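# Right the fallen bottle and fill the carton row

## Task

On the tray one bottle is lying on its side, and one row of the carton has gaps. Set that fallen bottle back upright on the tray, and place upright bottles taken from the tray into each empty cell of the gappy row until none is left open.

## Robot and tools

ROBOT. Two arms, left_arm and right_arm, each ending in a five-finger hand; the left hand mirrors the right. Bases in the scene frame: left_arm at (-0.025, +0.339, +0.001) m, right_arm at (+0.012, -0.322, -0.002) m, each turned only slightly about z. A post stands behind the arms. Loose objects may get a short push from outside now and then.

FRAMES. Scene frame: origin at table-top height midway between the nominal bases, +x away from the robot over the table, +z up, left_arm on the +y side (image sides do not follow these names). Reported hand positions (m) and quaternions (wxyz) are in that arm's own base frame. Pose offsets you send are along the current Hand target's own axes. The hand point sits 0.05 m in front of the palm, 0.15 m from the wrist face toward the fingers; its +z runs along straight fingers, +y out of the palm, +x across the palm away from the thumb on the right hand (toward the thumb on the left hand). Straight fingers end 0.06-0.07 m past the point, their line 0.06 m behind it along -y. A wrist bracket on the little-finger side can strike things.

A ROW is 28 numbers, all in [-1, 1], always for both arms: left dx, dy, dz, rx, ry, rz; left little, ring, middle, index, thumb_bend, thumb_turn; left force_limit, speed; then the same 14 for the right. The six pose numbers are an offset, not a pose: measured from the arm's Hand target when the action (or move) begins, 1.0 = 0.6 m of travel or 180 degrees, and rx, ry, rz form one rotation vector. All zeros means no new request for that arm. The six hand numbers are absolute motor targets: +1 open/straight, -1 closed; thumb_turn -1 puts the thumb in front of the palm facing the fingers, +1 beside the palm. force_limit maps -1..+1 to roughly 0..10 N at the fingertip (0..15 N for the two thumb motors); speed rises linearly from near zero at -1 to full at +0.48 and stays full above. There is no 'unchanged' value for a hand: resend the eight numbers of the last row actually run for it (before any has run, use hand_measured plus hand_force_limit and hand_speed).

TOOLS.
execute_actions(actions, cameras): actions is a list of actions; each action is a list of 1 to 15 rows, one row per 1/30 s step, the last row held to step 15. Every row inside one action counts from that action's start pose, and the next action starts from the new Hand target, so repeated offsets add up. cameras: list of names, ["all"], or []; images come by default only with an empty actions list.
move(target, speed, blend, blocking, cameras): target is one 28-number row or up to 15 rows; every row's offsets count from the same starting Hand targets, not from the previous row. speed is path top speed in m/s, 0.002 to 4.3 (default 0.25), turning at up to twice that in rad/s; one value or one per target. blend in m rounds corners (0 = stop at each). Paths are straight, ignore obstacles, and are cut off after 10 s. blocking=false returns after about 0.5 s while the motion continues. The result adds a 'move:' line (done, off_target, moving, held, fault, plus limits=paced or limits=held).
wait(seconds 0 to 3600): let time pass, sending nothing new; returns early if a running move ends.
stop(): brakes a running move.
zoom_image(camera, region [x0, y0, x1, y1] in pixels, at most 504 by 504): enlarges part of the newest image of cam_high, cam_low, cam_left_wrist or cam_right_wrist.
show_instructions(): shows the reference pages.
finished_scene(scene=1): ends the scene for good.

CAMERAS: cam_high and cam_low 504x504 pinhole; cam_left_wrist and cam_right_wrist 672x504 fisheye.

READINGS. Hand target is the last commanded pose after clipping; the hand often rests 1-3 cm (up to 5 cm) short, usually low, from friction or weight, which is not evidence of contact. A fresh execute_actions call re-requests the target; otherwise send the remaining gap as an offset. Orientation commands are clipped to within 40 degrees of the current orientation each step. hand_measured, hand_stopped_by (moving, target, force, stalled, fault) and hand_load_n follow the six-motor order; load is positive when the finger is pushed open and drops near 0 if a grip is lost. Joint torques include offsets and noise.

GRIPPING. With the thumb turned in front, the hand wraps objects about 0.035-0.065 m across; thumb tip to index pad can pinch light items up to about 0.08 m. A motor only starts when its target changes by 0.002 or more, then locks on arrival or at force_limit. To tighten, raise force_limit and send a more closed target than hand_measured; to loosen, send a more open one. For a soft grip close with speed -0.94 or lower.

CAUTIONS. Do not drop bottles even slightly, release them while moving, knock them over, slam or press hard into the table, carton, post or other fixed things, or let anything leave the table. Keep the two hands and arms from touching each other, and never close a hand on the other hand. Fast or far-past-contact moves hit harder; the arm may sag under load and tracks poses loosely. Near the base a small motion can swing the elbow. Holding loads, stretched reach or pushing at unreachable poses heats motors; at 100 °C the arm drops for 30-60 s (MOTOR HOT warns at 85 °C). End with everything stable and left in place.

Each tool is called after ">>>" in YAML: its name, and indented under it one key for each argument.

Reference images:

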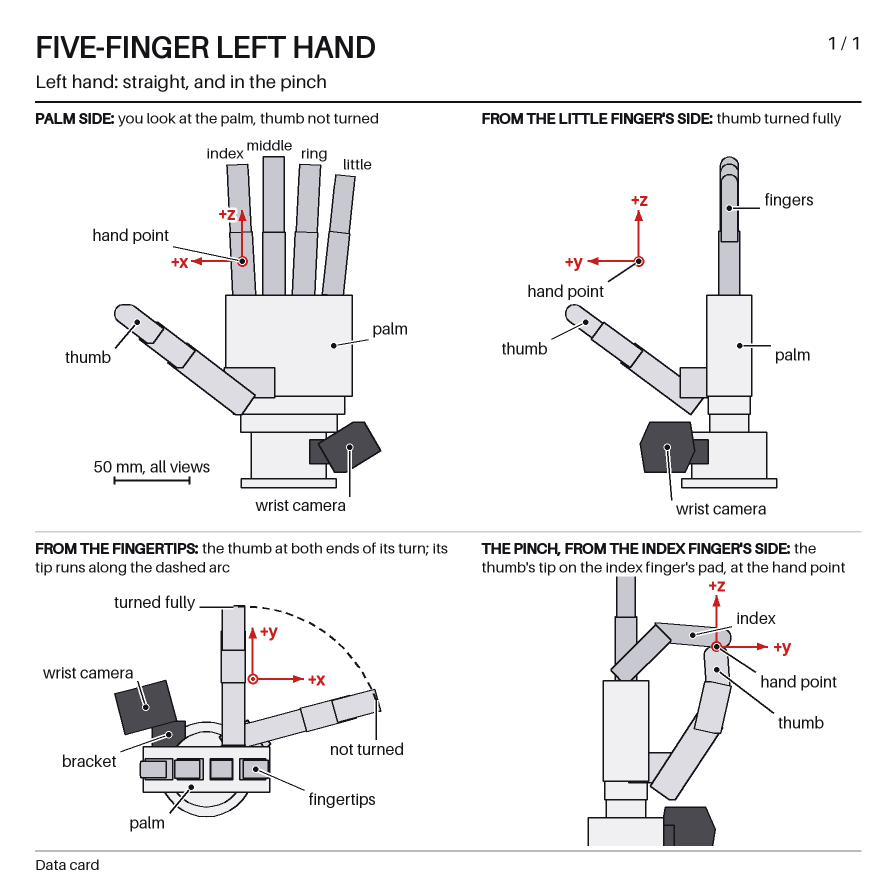

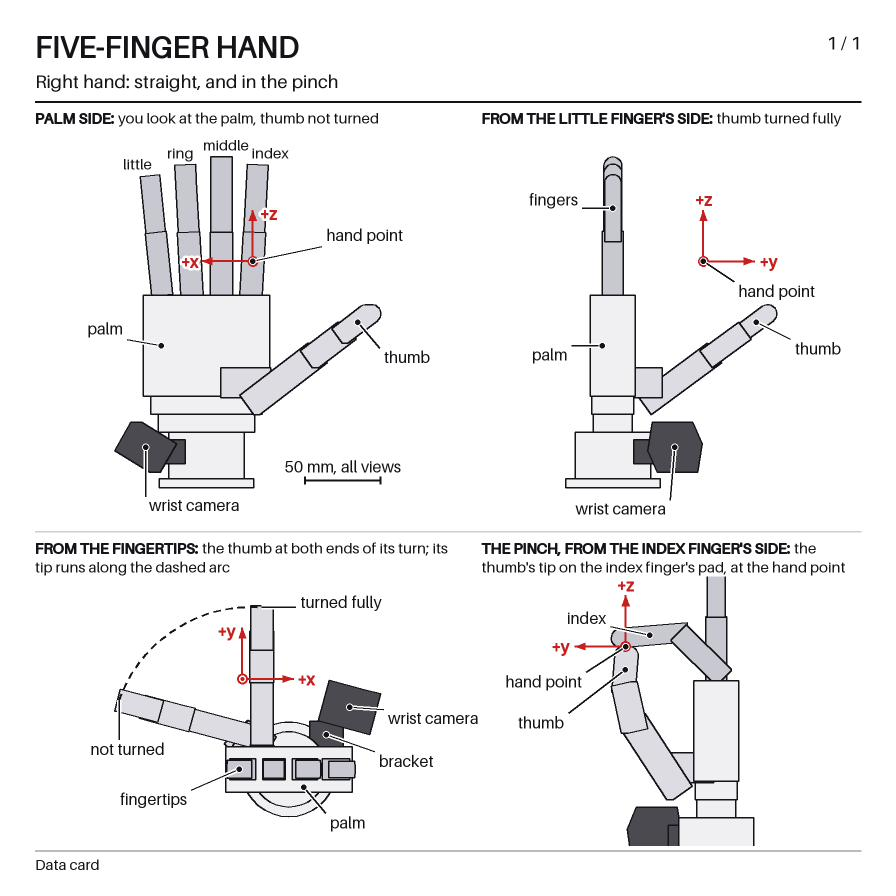

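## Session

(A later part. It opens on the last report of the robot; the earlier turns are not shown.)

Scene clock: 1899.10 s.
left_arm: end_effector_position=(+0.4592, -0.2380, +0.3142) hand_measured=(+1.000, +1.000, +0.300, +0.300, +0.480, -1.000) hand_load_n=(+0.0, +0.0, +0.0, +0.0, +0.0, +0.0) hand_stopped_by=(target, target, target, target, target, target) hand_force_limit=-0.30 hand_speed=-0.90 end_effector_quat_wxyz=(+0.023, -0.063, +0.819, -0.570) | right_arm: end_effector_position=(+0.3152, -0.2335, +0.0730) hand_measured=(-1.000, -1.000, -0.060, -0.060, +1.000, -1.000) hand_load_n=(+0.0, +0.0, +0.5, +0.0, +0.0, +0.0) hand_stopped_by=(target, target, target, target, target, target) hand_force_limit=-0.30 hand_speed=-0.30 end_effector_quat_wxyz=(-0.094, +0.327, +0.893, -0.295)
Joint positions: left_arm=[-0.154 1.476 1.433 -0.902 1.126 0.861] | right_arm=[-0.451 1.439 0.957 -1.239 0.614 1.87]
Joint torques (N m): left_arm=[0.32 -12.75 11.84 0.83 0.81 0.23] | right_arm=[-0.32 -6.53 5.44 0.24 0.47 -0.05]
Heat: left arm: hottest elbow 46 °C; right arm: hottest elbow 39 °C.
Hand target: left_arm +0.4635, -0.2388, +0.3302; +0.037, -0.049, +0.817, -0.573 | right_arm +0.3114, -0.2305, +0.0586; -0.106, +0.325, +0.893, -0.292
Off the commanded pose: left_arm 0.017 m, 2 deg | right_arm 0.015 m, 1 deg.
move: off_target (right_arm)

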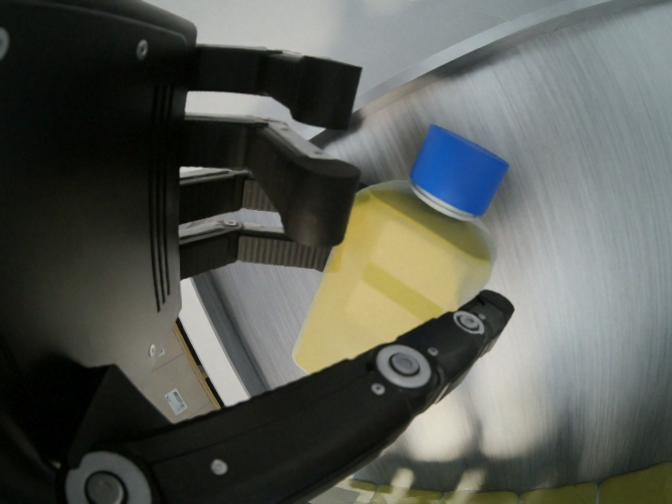

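>>> move:
  target:
    - [0,0,0,0,0,0,1,1,0.3,0.3,0.48,-1,-0.3,-0.9,0,0,0,0,0,0,-1,-1,-0.4,-0.4,0.5,-1,-0.1,-0.88]
  speed: 0.03
  cameras: ["cam_right_wrist"]

>>> zoom_image:
  camera: "cam_right_wrist"
  region: [300, 100, 560, 380]

Scene clock: 1910.00 s.
left_arm: end_effector_position=(+0.4592, -0.2380, +0.3142) hand_measured=(+1.000, +1.000, +0.300, +0.300, +0.480, -1.000) hand_load_n=(+0.0, +0.0, +0.0, +0.0, +0.0, +0.0) hand_stopped_by=(target, target, target, target, target, target) hand_force_limit=-0.30 hand_speed=-0.90 end_effector_quat_wxyz=(+0.023, -0.063, +0.819, -0.570) | right_arm: end_effector_position=(+0.3156, -0.2337, +0.0727) hand_measured=(-1.000, -1.000, -0.080, -0.114, +0.984, -1.000) hand_load_n=(+0.0, +0.0, +5.5, +5.0, +8.5, -3.0) hand_stopped_by=(target, target, force, force, force, target) hand_force_limit=-0.10 hand_speed=-0.88 end_effector_quat_wxyz=(-0.093, +0.328, +0.893, -0.295)
Joint positions: left_arm=[-0.154 1.476 1.433 -0.902 1.126 0.861] | right_arm=[-0.451 1.44 0.957 -1.237 0.614 1.871]
Joint torques (N m): left_arm=[0.26 -12.69 11.85 0.84 0.81 0.23] | right_arm=[-0.62 -6.3 5.38 0.17 0.48 -0.04]
Heat: left arm: hottest elbow 46 °C; right arm: hottest elbow 38 °C.
Hand target: left_arm +0.4635, -0.2388, +0.3302; +0.037, -0.049, +0.817, -0.573 | right_arm +0.3114, -0.2305, +0.0587; -0.106, +0.325, +0.893, -0.293
Off the commanded pose: left_arm 0.017 m, 2 deg | right_arm 0.015 m, 2 deg.
move: done

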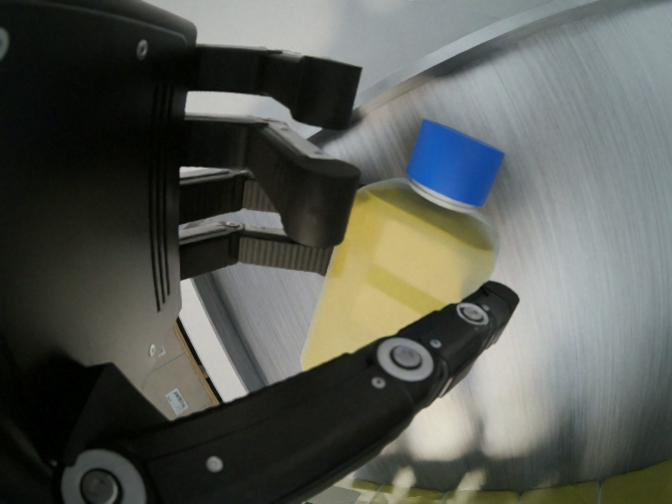

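Scaled by 1.800 from the camera's image (finer frame: 960x720).

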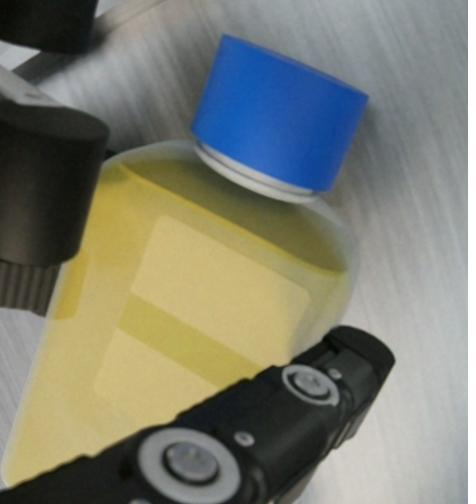

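>>> move:
  target:
    - [0,0,0,0,0,0,1,1,0.3,0.3,0.48,-1,-0.3,-0.9,0,-0.055,-0.0753,0,0,0,-1,-1,-0.4,-0.4,0.5,-1,-0.1,-0.88]
  speed: 0.03
  cameras: ["cam_high","cam_right_wrist"]

>>> zoom_image:
  camera: "cam_high"
  region: [380, 130, 460, 210]

Scene clock: 1916.97 s.
left_arm: end_effector_position=(+0.4592, -0.2380, +0.3142) hand_measured=(+1.000, +1.000, +0.300, +0.300, +0.480, -1.000) hand_load_n=(+0.0, +0.0, +0.0, +0.0, +0.0, +0.0) hand_stopped_by=(target, target, target, target, target, target) hand_force_limit=-0.30 hand_speed=-0.90 end_effector_quat_wxyz=(+0.023, -0.063, +0.819, -0.570) | right_arm: end_effector_position=(+0.2964, -0.2243, +0.0952) hand_measured=(-1.000, -1.000, -0.080, -0.114, +0.984, -1.000) hand_load_n=(+0.0, +0.0, +4.5, +0.0, +4.5, +0.5) hand_stopped_by=(target, target, force, force, force, target) hand_force_limit=-0.10 hand_speed=-0.88 end_effector_quat_wxyz=(-0.128, +0.317, +0.894, -0.291)
Joint positions: left_arm=[-0.154 1.476 1.433 -0.902 1.126 0.861] | right_arm=[-0.451 1.407 0.988 -1.374 0.613 1.872]
Joint torques (N m): left_arm=[0.26 -12.75 11.84 0.83 0.8 0.23] | right_arm=[-0.15 -8.53 9.7 -0.59 0.49 -0.07]
Heat: left arm: hottest elbow 46 °C; right arm: hottest elbow 38 °C.
Hand target: left_arm +0.4635, -0.2388, +0.3302; +0.037, -0.049, +0.817, -0.573 | right_arm +0.3113, -0.2303, +0.1145; -0.106, +0.325, +0.893, -0.293
Off the commanded pose: left_arm 0.017 m, 2 deg | right_arm 0.025 m, 3 deg.
move: off_target (right_arm)

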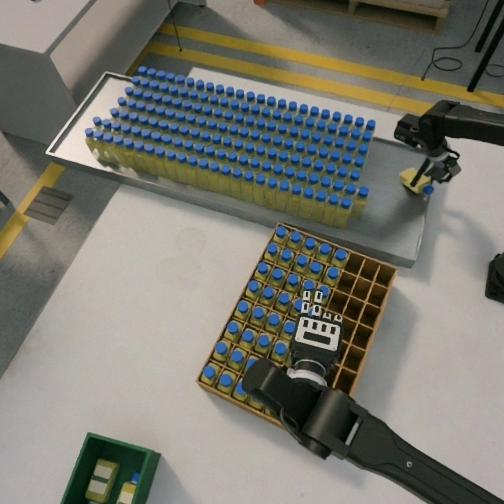

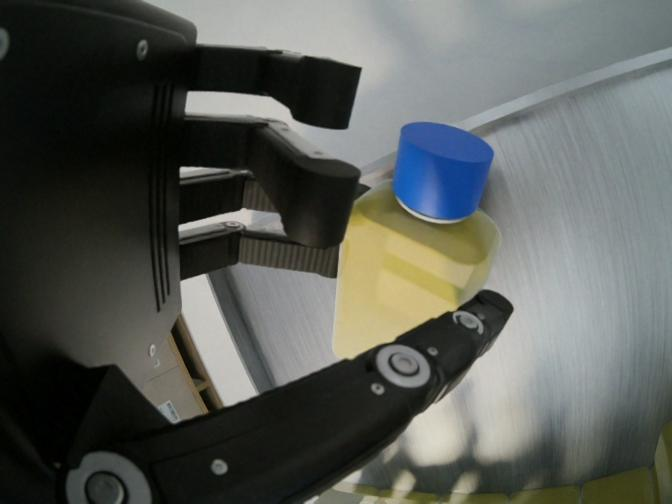

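Scaled by 6.300 from the camera's image (finer frame: 720x720).

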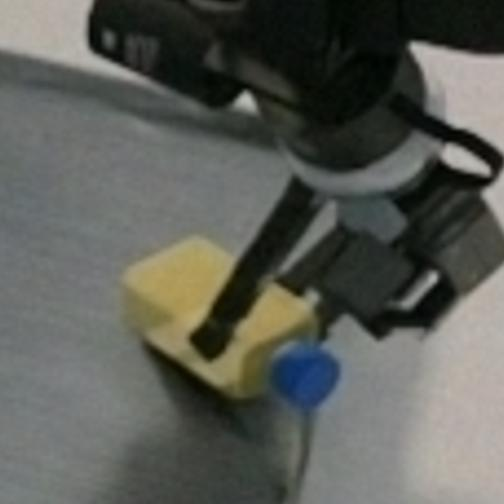

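>>> move:
  target:
    - [0,0,0,0,0,0,1,1,0.3,0.3,0.48,-1,-0.3,-0.9,0,0,0,0,0,0,-1,-1,-0.4,-0.6,0.5,-1,-0.1,-0.88]
  speed: 0.03
  cameras: ["cam_right_wrist"]

>>> zoom_image:
  camera: "cam_right_wrist"
  region: [300, 100, 560, 380]

Scene clock: 1922.27 s.
left_arm: end_effector_position=(+0.4592, -0.2380, +0.3142) hand_measured=(+1.000, +1.000, +0.300, +0.300, +0.480, -1.000) hand_load_n=(+0.0, +0.0, +0.5, +0.0, +0.0, +0.0) hand_stopped_by=(target, target, target, target, target, target) hand_force_limit=-0.30 hand_speed=-0.90 end_effector_quat_wxyz=(+0.023, -0.063, +0.819, -0.570) | right_arm: end_effector_position=(+0.2962, -0.2241, +0.0952) hand_measured=(-1.000, -1.000, -0.080, -0.166, +0.984, -1.000) hand_load_n=(+0.0, +0.0, +3.5, +4.5, +8.0, -1.0) hand_stopped_by=(target, target, force, force, force, target) hand_force_limit=-0.10 hand_speed=-0.88 end_effector_quat_wxyz=(-0.128, +0.317, +0.894, -0.291)
Joint positions: left_arm=[-0.154 1.476 1.433 -0.902 1.126 0.861] | right_arm=[-0.451 1.407 0.988 -1.375 0.612 1.872]
Joint torques (N m): left_arm=[0.26 -12.69 11.84 0.84 0.8 0.23] | right_arm=[-0.32 -8.76 9.77 -0.66 0.49 -0.07]
Heat: left arm: hottest elbow 46 °C; right arm: hottest elbow 38 °C.
Hand target: left_arm +0.4635, -0.2388, +0.3302; +0.037, -0.049, +0.817, -0.573 | right_arm +0.3114, -0.2303, +0.1145; -0.106, +0.325, +0.893, -0.292
Off the commanded pose: left_arm 0.017 m, 2 deg | right_arm 0.025 m, 3 deg.
move: done

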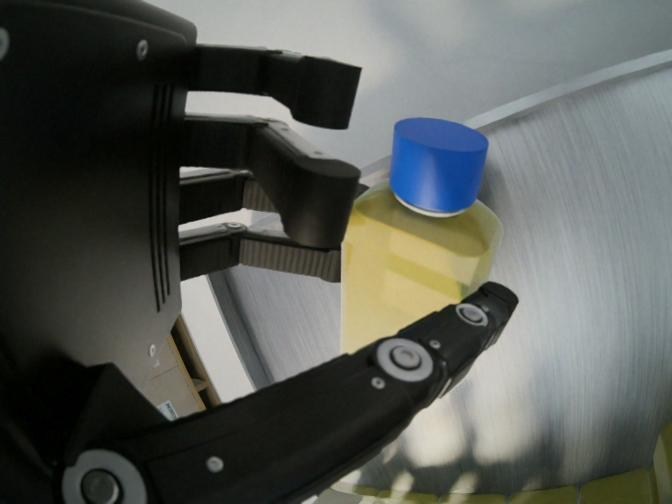

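Scaled by 1.800 from the camera's image (finer frame: 960x720).

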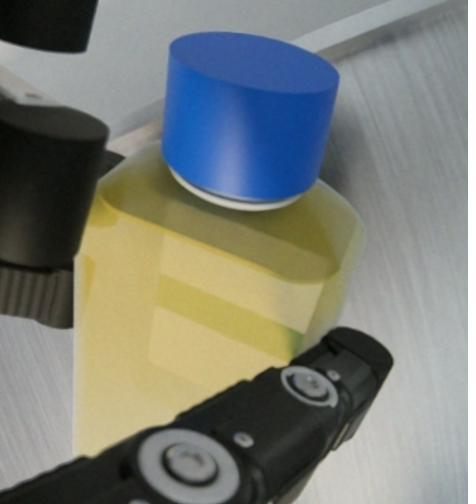

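>>> move:
  target:
    - [0,0,0,0,0,0,1,1,0.3,0.3,0.48,-1,-0.3,-0.9,0,-0.0394,-0.0539,0,0,0,-1,-1,-0.4,-0.6,0.5,-1,-0.1,-0.88]
  speed: 0.04
  cameras: ["cam_high","cam_right_wrist"]

>>> zoom_image:
  camera: "cam_high"
  region: [380, 130, 460, 210]

Scene clock: 1927.37 s.
left_arm: end_effector_position=(+0.4592, -0.2380, +0.3142) hand_measured=(+1.000, +1.000, +0.300, +0.300, +0.480, -1.000) hand_load_n=(+0.0, +0.0, +0.0, +0.0, +0.0, +0.0) hand_stopped_by=(target, target, target, target, target, target) hand_force_limit=-0.30 hand_speed=-0.90 end_effector_quat_wxyz=(+0.023, -0.063, +0.819, -0.570) | right_arm: end_effector_position=(+0.2964, -0.2243, +0.1326) hand_measured=(-1.000, -1.000, -0.080, -0.166, +0.984, -1.000) hand_load_n=(+0.0, +0.0, +2.0, +0.0, +2.0, +1.0) hand_stopped_by=(target, target, force, force, force, target) hand_force_limit=-0.10 hand_speed=-0.88 end_effector_quat_wxyz=(-0.131, +0.316, +0.894, -0.290)
Joint positions: left_arm=[-0.154 1.476 1.433 -0.902 1.126 0.861] | right_arm=[-0.451 1.374 1.06 -1.486 0.612 1.872]
Joint torques (N m): left_arm=[0.26 -12.75 11.85 0.83 0.81 0.23] | right_arm=[-0.26 -8.53 10.33 -0.57 0.49 -0.05]
Heat: left arm: hottest elbow 46 °C; right arm: hottest elbow 38 °C.
Hand target: left_arm +0.4635, -0.2388, +0.3302; +0.037, -0.049, +0.817, -0.573 | right_arm +0.3114, -0.2302, +0.1546; -0.106, +0.325, +0.893, -0.292
Off the commanded pose: left_arm 0.017 m, 2 deg | right_arm 0.027 m, 3 deg.
move: off_target (right_arm)

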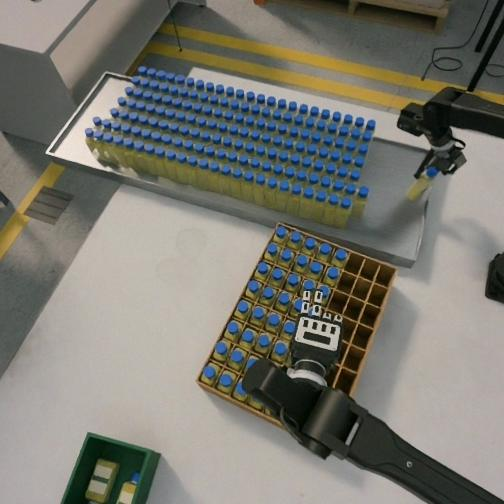

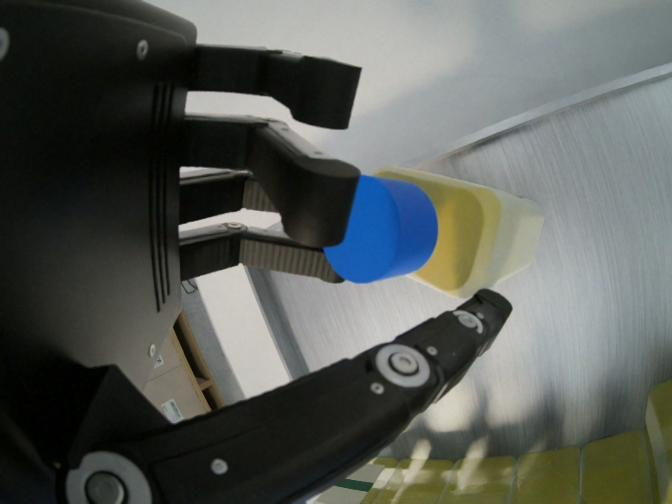

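Scaled by 6.300 from the camera's image (finer frame: 720x720).

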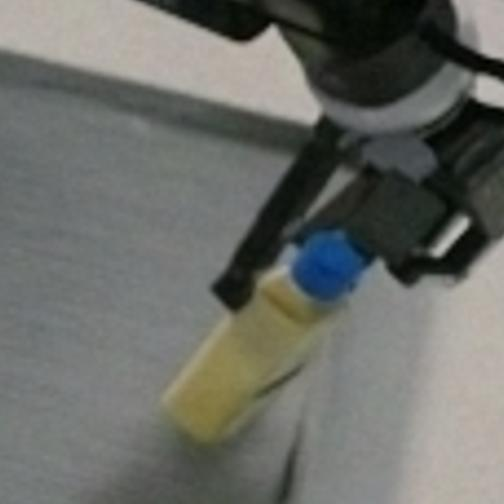

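>>> zoom_image:
  camera: "cam_right_wrist"
  region: [300, 120, 580, 340]

Scaled by 1.800 from the camera's image (finer frame: 960x720).

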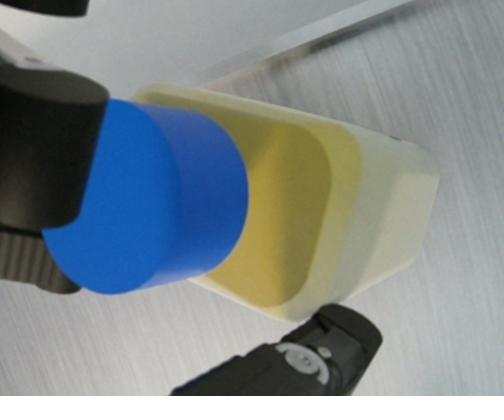

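>>> move:
  target:
    - [0,0,0,0,0,0,1,1,0.3,0.3,0.48,-1,-0.3,-0.9,0,0.0118,0.0161,0.0556,0,0,-1,-1,-0.4,-0.6,0.5,-1,-0.1,-0.88]
  speed: 0.04
  cameras: ["cam_high","cam_right_wrist"]

>>> zoom_image:
  camera: "cam_high"
  region: [380, 130, 460, 210]

Scene clock: 1996.23 s.
left_arm: end_effector_position=(+0.4592, -0.2380, +0.3142) hand_measured=(+1.000, +1.000, +0.300, +0.300, +0.480, -1.000) hand_load_n=(-0.5, +0.0, +0.0, +0.0, +0.0, +0.0) hand_stopped_by=(target, target, target, target, target, target) hand_force_limit=-0.30 hand_speed=-0.90 end_effector_quat_wxyz=(+0.023, -0.063, +0.819, -0.570) | right_arm: end_effector_position=(+0.3027, -0.2268, +0.1422) hand_measured=(-1.000, -1.000, -0.080, -0.166, +0.982, -1.000) hand_load_n=(+0.0, +0.5, +0.0, +0.0, +0.5, -0.5) hand_stopped_by=(target, target, force, force, force, target) hand_force_limit=-0.10 hand_speed=-0.88 end_effector_quat_wxyz=(-0.131, +0.315, +0.866, -0.367)
Joint positions: left_arm=[-0.154 1.476 1.433 -0.902 1.126 0.861] | right_arm=[-0.368 1.408 1.076 -1.556 0.748 2.026]
Joint torques (N m): left_arm=[0.38 -12.75 11.85 0.84 0.8 0.23] | right_arm=[-0.26 -5.71 8.83 -0.73 0.8 -0.02]
Heat: left arm: hottest elbow 46 °C; right arm: hottest elbow 40 °C.
Hand target: left_arm +0.4635, -0.2388, +0.3302; +0.037, -0.049, +0.817, -0.573 | right_arm +0.3114, -0.2302, +0.1426; -0.134, +0.315, +0.864, -0.369
Off the commanded pose: left_arm 0.017 m, 2 deg | right_arm 0.009 m, 0 deg.
move: done

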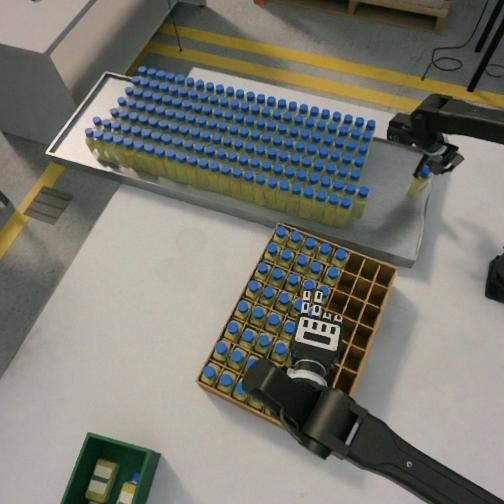

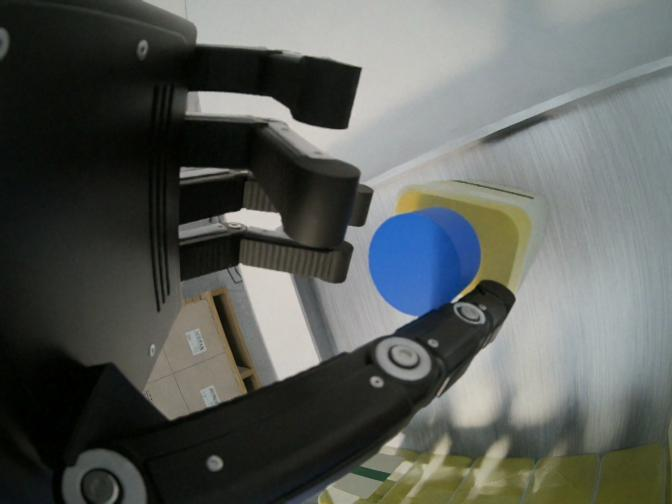

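Scaled by 6.300 from the camera's image (finer frame: 720x720).

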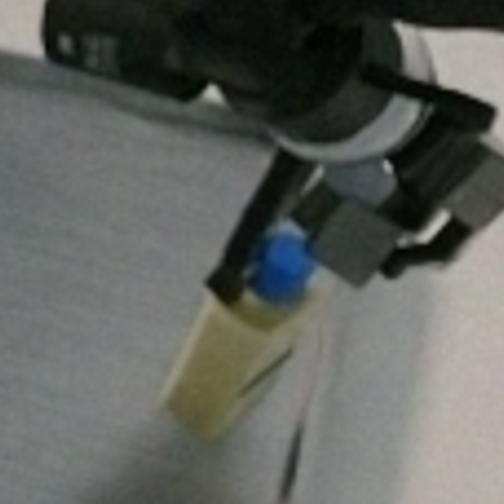

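>>> zoom_image:
  camera: "cam_right_wrist"
  region: [300, 120, 580, 340]

>>> zoom_image:
  camera: "cam_high"
  region: [330, 110, 460, 240]

Scaled by 1.800 from the camera's image (finer frame: 960x720).

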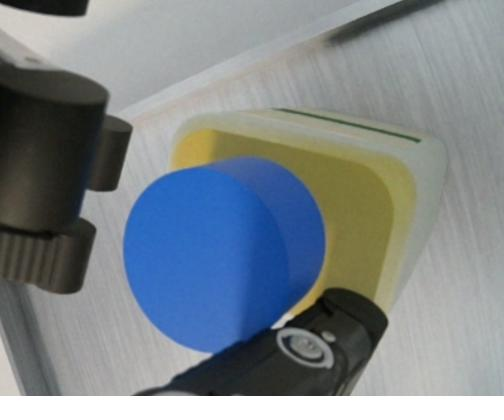

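Scaled by 3.877 from the camera's image (finer frame: 720x720).

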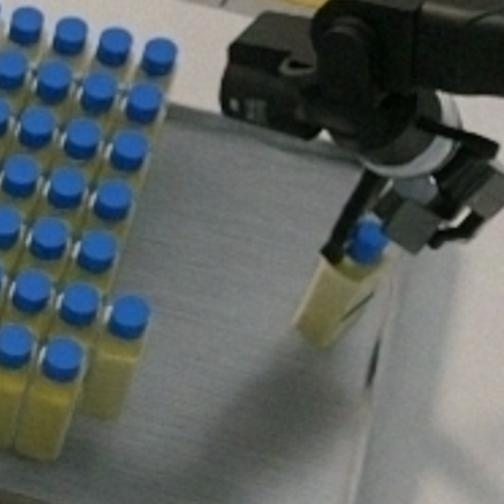

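>>> move:
  target:
    - [0,0,0,0,0,0,1,1,0.3,0.3,0.48,-1,-0.3,-0.9,0,0,0,0,0,0,-1,-1,-0.05,-0.1,1,-1,-0.1,-0.94]
  speed: 0.04
  cameras: ["cam_high","cam_right_wrist"]

>>> zoom_image:
  camera: "cam_right_wrist"
  region: [300, 120, 580, 340]

>>> zoom_image:
  camera: "cam_high"
  region: [330, 110, 460, 240]

Scene clock: 2045.73 s.
left_arm: end_effector_position=(+0.4592, -0.2380, +0.3142) hand_measured=(+1.000, +1.000, +0.300, +0.300, +0.480, -1.000) hand_load_n=(+0.0, +0.0, +0.0, +0.0, +0.0, +0.0) hand_stopped_by=(target, target, target, target, target, target) hand_force_limit=-0.30 hand_speed=-0.90 end_effector_quat_wxyz=(+0.023, -0.063, +0.819, -0.570) | right_arm: end_effector_position=(+0.3025, -0.2271, +0.1420) hand_measured=(-1.000, -1.000, -0.050, -0.100, +1.000, -1.000) hand_load_n=(+0.0, +0.0, +0.0, -0.5, +0.0, +0.0) hand_stopped_by=(target, target, target, target, target, target) hand_force_limit=-0.10 hand_speed=-0.94 end_effector_quat_wxyz=(-0.132, +0.315, +0.865, -0.368)
Joint positions: left_arm=[-0.154 1.476 1.433 -0.902 1.126 0.861] | right_arm=[-0.368 1.409 1.076 -1.557 0.749 2.028]
Joint torques (N m): left_arm=[0.32 -12.69 11.85 0.83 0.81 0.23] | right_arm=[-0.15 -5.71 8.77 -0.75 0.74 -0.03]
Heat: left arm: hottest elbow 46 °C; right arm: hottest elbow 39 °C.
Hand target: left_arm +0.4635, -0.2388, +0.3302; +0.037, -0.049, +0.817, -0.573 | right_arm +0.3114, -0.2303, +0.1426; -0.134, +0.315, +0.864, -0.369
Off the commanded pose: left_arm 0.017 m, 2 deg | right_arm 0.009 m, 0 deg.
move: done

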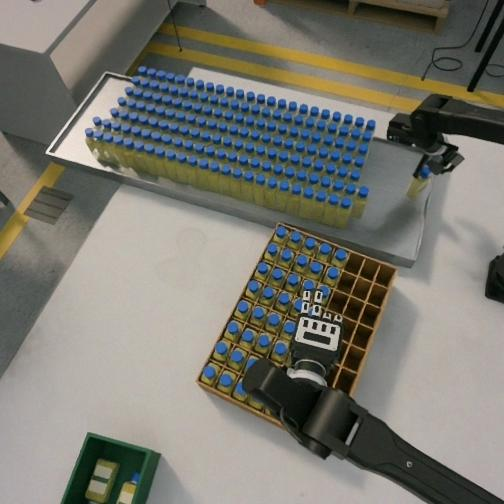

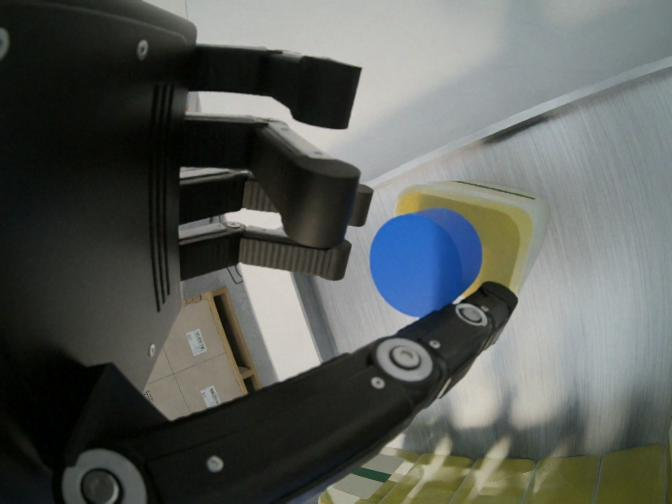

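Scaled by 1.800 from the camera's image (finer frame: 960x720).

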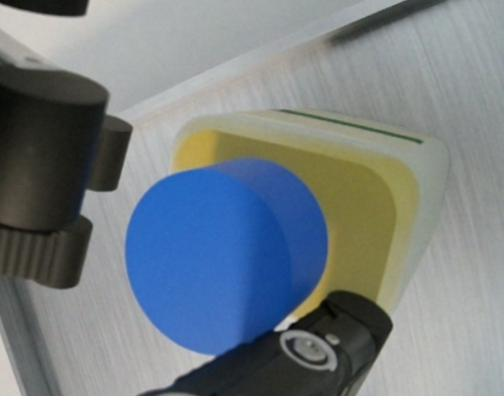

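Scaled by 3.877 from the camera's image (finer frame: 720x720).

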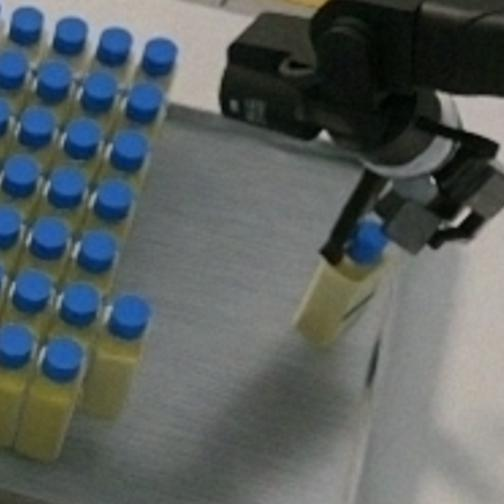

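>>> move:
  target:
    - [0,0,0,0,0,0,1,1,0.3,0.3,0.48,-1,-0.3,-0.9,-0.0007,-0.0373,-0.0455,0,0,0,-1,-1,-0.05,-0.1,1,-1,-0.1,-0.94]
  speed: 0.03
  cameras: ["cam_high","cam_right_wrist"]

>>> zoom_image:
  camera: "cam_high"
  region: [330, 110, 460, 240]

Scene clock: 2066.67 s.
left_arm: end_effector_position=(+0.4592, -0.2380, +0.3142) hand_measured=(+1.000, +1.000, +0.300, +0.300, +0.480, -1.000) hand_load_n=(+0.0, +0.0, +0.5, +0.0, +0.0, +0.0) hand_stopped_by=(target, target, target, target, target, target) hand_force_limit=-0.30 hand_speed=-0.90 end_effector_quat_wxyz=(+0.023, -0.063, +0.819, -0.570) | right_arm: end_effector_position=(+0.3010, -0.2251, +0.1660) hand_measured=(-1.000, -1.000, -0.050, -0.100, +1.000, -1.000) hand_load_n=(+0.0, +0.0, +0.0, +0.0, +0.0, +0.0) hand_stopped_by=(target, target, target, target, target, target) hand_force_limit=-0.10 hand_speed=-0.94 end_effector_quat_wxyz=(-0.147, +0.310, +0.864, -0.368)
Joint positions: left_arm=[-0.154 1.476 1.433 -0.902 1.126 0.861] | right_arm=[-0.363 1.409 1.138 -1.66 0.749 2.039]
Joint torques (N m): left_arm=[0.32 -12.69 11.84 0.84 0.81 0.23] | right_arm=[0.38 -7.71 9.76 -0.76 0.59 -0.01]
Heat: left arm: hottest elbow 46 °C; right arm: hottest elbow 39 °C.
Hand target: left_arm +0.4635, -0.2388, +0.3302; +0.037, -0.049, +0.817, -0.573 | right_arm +0.3144, -0.2273, +0.1776; -0.134, +0.315, +0.864, -0.369
Off the commanded pose: left_arm 0.017 m, 2 deg | right_arm 0.018 m, 2 deg.
move: off_target (right_arm)

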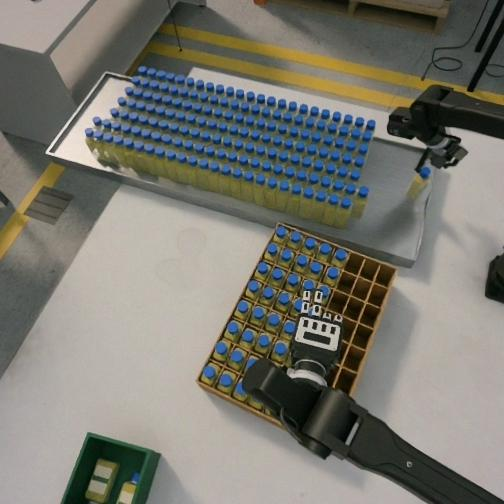

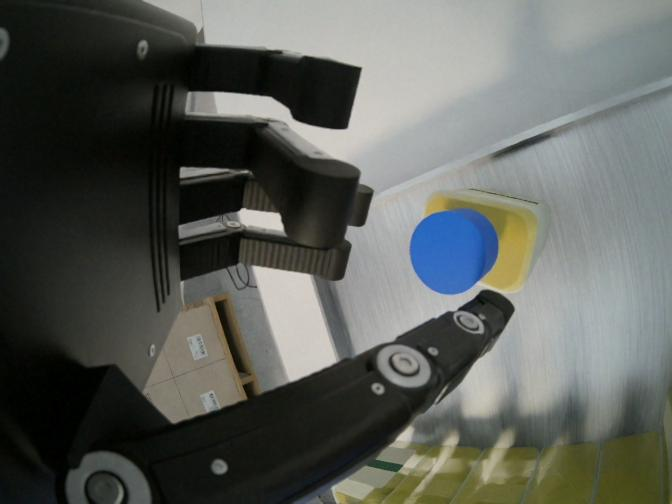

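Scaled by 3.877 from the camera's image (finer frame: 720x720).

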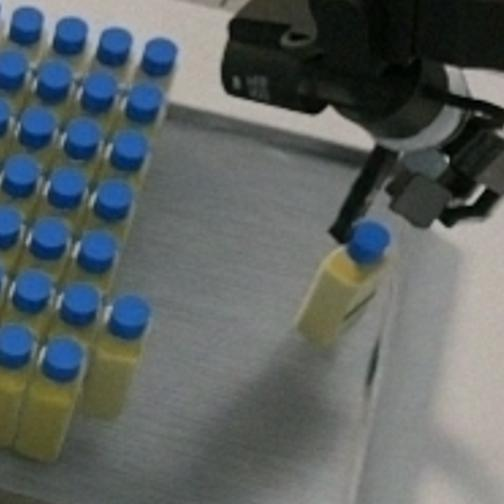

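>>> move:
  target:
    - [0,0,0,0,0,0,1,1,0.3,0.3,0.48,-1,-0.3,-0.9,0,-0.05,-0.062,0,0,0,-1,-1,-0.05,-0.1,1,-1,-0.1,-0.94]
  speed: 0.04
  cameras: ["cam_high","cam_right_wrist"]

>>> zoom_image:
  camera: "cam_high"
  region: [330, 110, 460, 240]

Scene clock: 2072.57 s.
left_arm: end_effector_position=(+0.4592, -0.2380, +0.3142) hand_measured=(+1.000, +1.000, +0.300, +0.300, +0.480, -1.000) hand_load_n=(+0.0, +0.0, +0.0, +0.0, +0.0, +0.0) hand_stopped_by=(target, target, target, target, target, target) hand_force_limit=-0.30 hand_speed=-0.90 end_effector_quat_wxyz=(+0.023, -0.063, +0.819, -0.570) | right_arm: end_effector_position=(+0.3073, -0.2230, +0.2071) hand_measured=(-1.000, -1.000, -0.050, -0.100, +1.000, -1.000) hand_load_n=(+0.0, +0.0, +0.0, +0.0, +0.0, +0.0) hand_stopped_by=(target, target, target, target, target, target) hand_force_limit=-0.10 hand_speed=-0.94 end_effector_quat_wxyz=(-0.114, +0.302, +0.874, -0.364)
Joint positions: left_arm=[-0.154 1.476 1.433 -0.902 1.126 0.861] | right_arm=[-0.36 1.343 1.194 -1.687 0.745 1.981]
Joint torques (N m): left_arm=[0.26 -12.69 11.85 0.84 0.8 0.23] | right_arm=[-0.03 -7.94 10.13 -0.69 0.5 -0.21]
Heat: left arm: hottest elbow 46 °C; right arm: hottest elbow 39 °C.
Hand target: left_arm +0.4635, -0.2388, +0.3302; +0.037, -0.049, +0.817, -0.573 | right_arm +0.3184, -0.2225, +0.2250; -0.134, +0.315, +0.864, -0.369
Off the commanded pose: left_arm 0.017 m, 2 deg | right_arm 0.021 m, 3 deg.
joint sent to its limit (right arm) — joint 4 (wrist pitch), lower limit. The joint targets are off in orientation, not in position.
move: off_target (right_arm)

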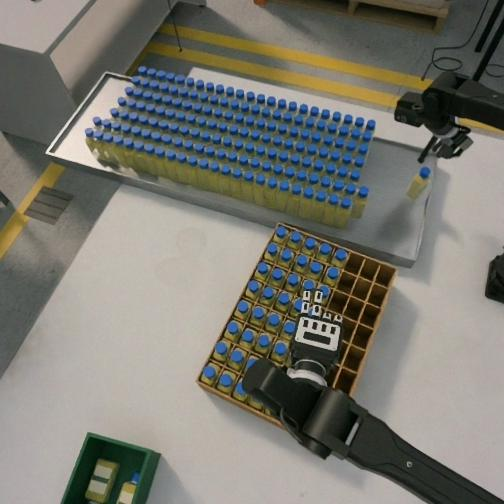

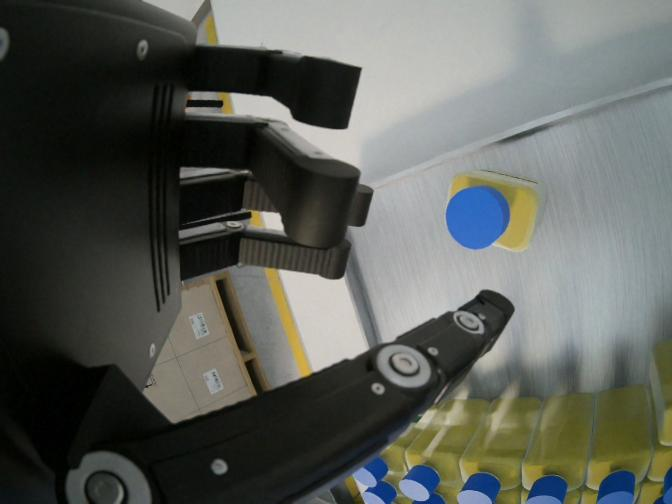

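Scaled by 3.877 from the camera's image (finer frame: 720x720).

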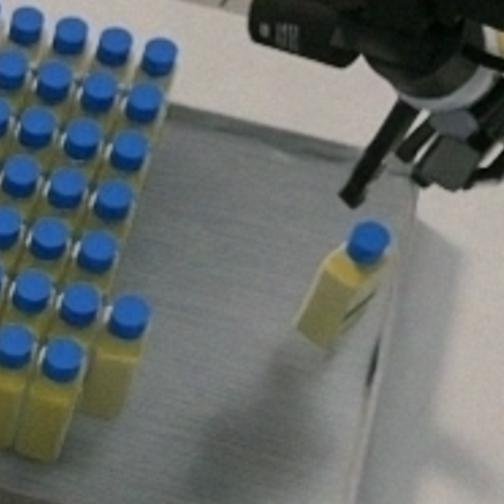

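>>> zoom_image:
  camera: "cam_high"
  region: [190, 210, 410, 430]

Scaled by 2.291 from the camera's image (finer frame: 720x720).

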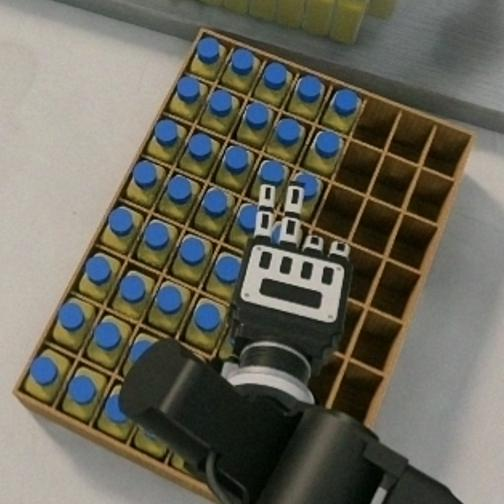

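>>> wait:
  seconds: 0.5
  cameras: ["cam_left_wrist"]

Scene clock: 2080.83 s.
left_arm: end_effector_position=(+0.4592, -0.2380, +0.3142) hand_measured=(+1.000, +1.000, +0.300, +0.300, +0.480, -1.000) hand_load_n=(+0.0, +0.0, +0.0, +0.0, +0.0, +0.0) hand_stopped_by=(target, target, target, target, target, target) hand_force_limit=-0.30 hand_speed=-0.90 end_effector_quat_wxyz=(+0.023, -0.063, +0.819, -0.570) | right_arm: end_effector_position=(+0.3073, -0.2230, +0.2071) hand_measured=(-1.000, -1.000, -0.050, -0.100, +1.000, -1.000) hand_load_n=(+0.0, +0.0, +0.0, +0.0, +0.0, +0.0) hand_stopped_by=(target, target, target, target, target, target) hand_force_limit=-0.10 hand_speed=-0.94 end_effector_quat_wxyz=(-0.114, +0.302, +0.874, -0.364)
Joint positions: left_arm=[-0.154 1.476 1.433 -0.902 1.126 0.861] | right_arm=[-0.36 1.343 1.194 -1.687 0.745 1.981]
Joint torques (N m): left_arm=[0.26 -12.69 11.84 0.84 0.81 0.23] | right_arm=[0.26 -7.71 10.13 -0.66 0.5 -0.2]
Heat: left arm: hottest elbow 46 °C; right arm: hottest elbow 39 °C.
Hand target: left_arm +0.4635, -0.2388, +0.3302; +0.037, -0.049, +0.817, -0.573 | right_arm +0.3184, -0.2225, +0.2250; -0.134, +0.315, +0.864, -0.369
Off the commanded pose: left_arm 0.017 m, 2 deg | right_arm 0.021 m, 3 deg.
wait: 0.50 s; at rest from the start

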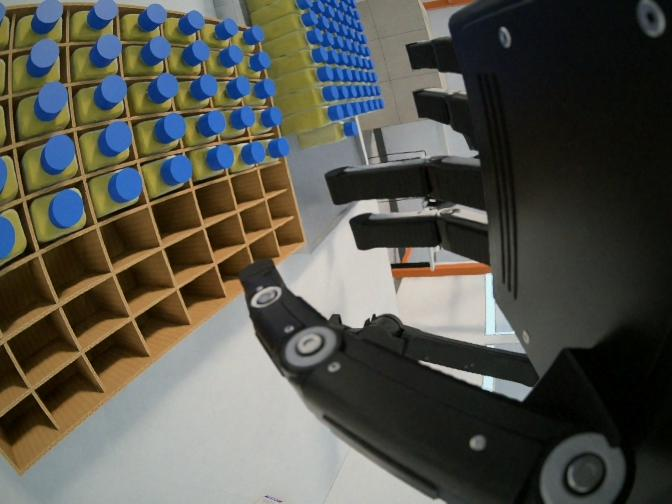

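>>> finished_scene:

The scene is finished: the task was done.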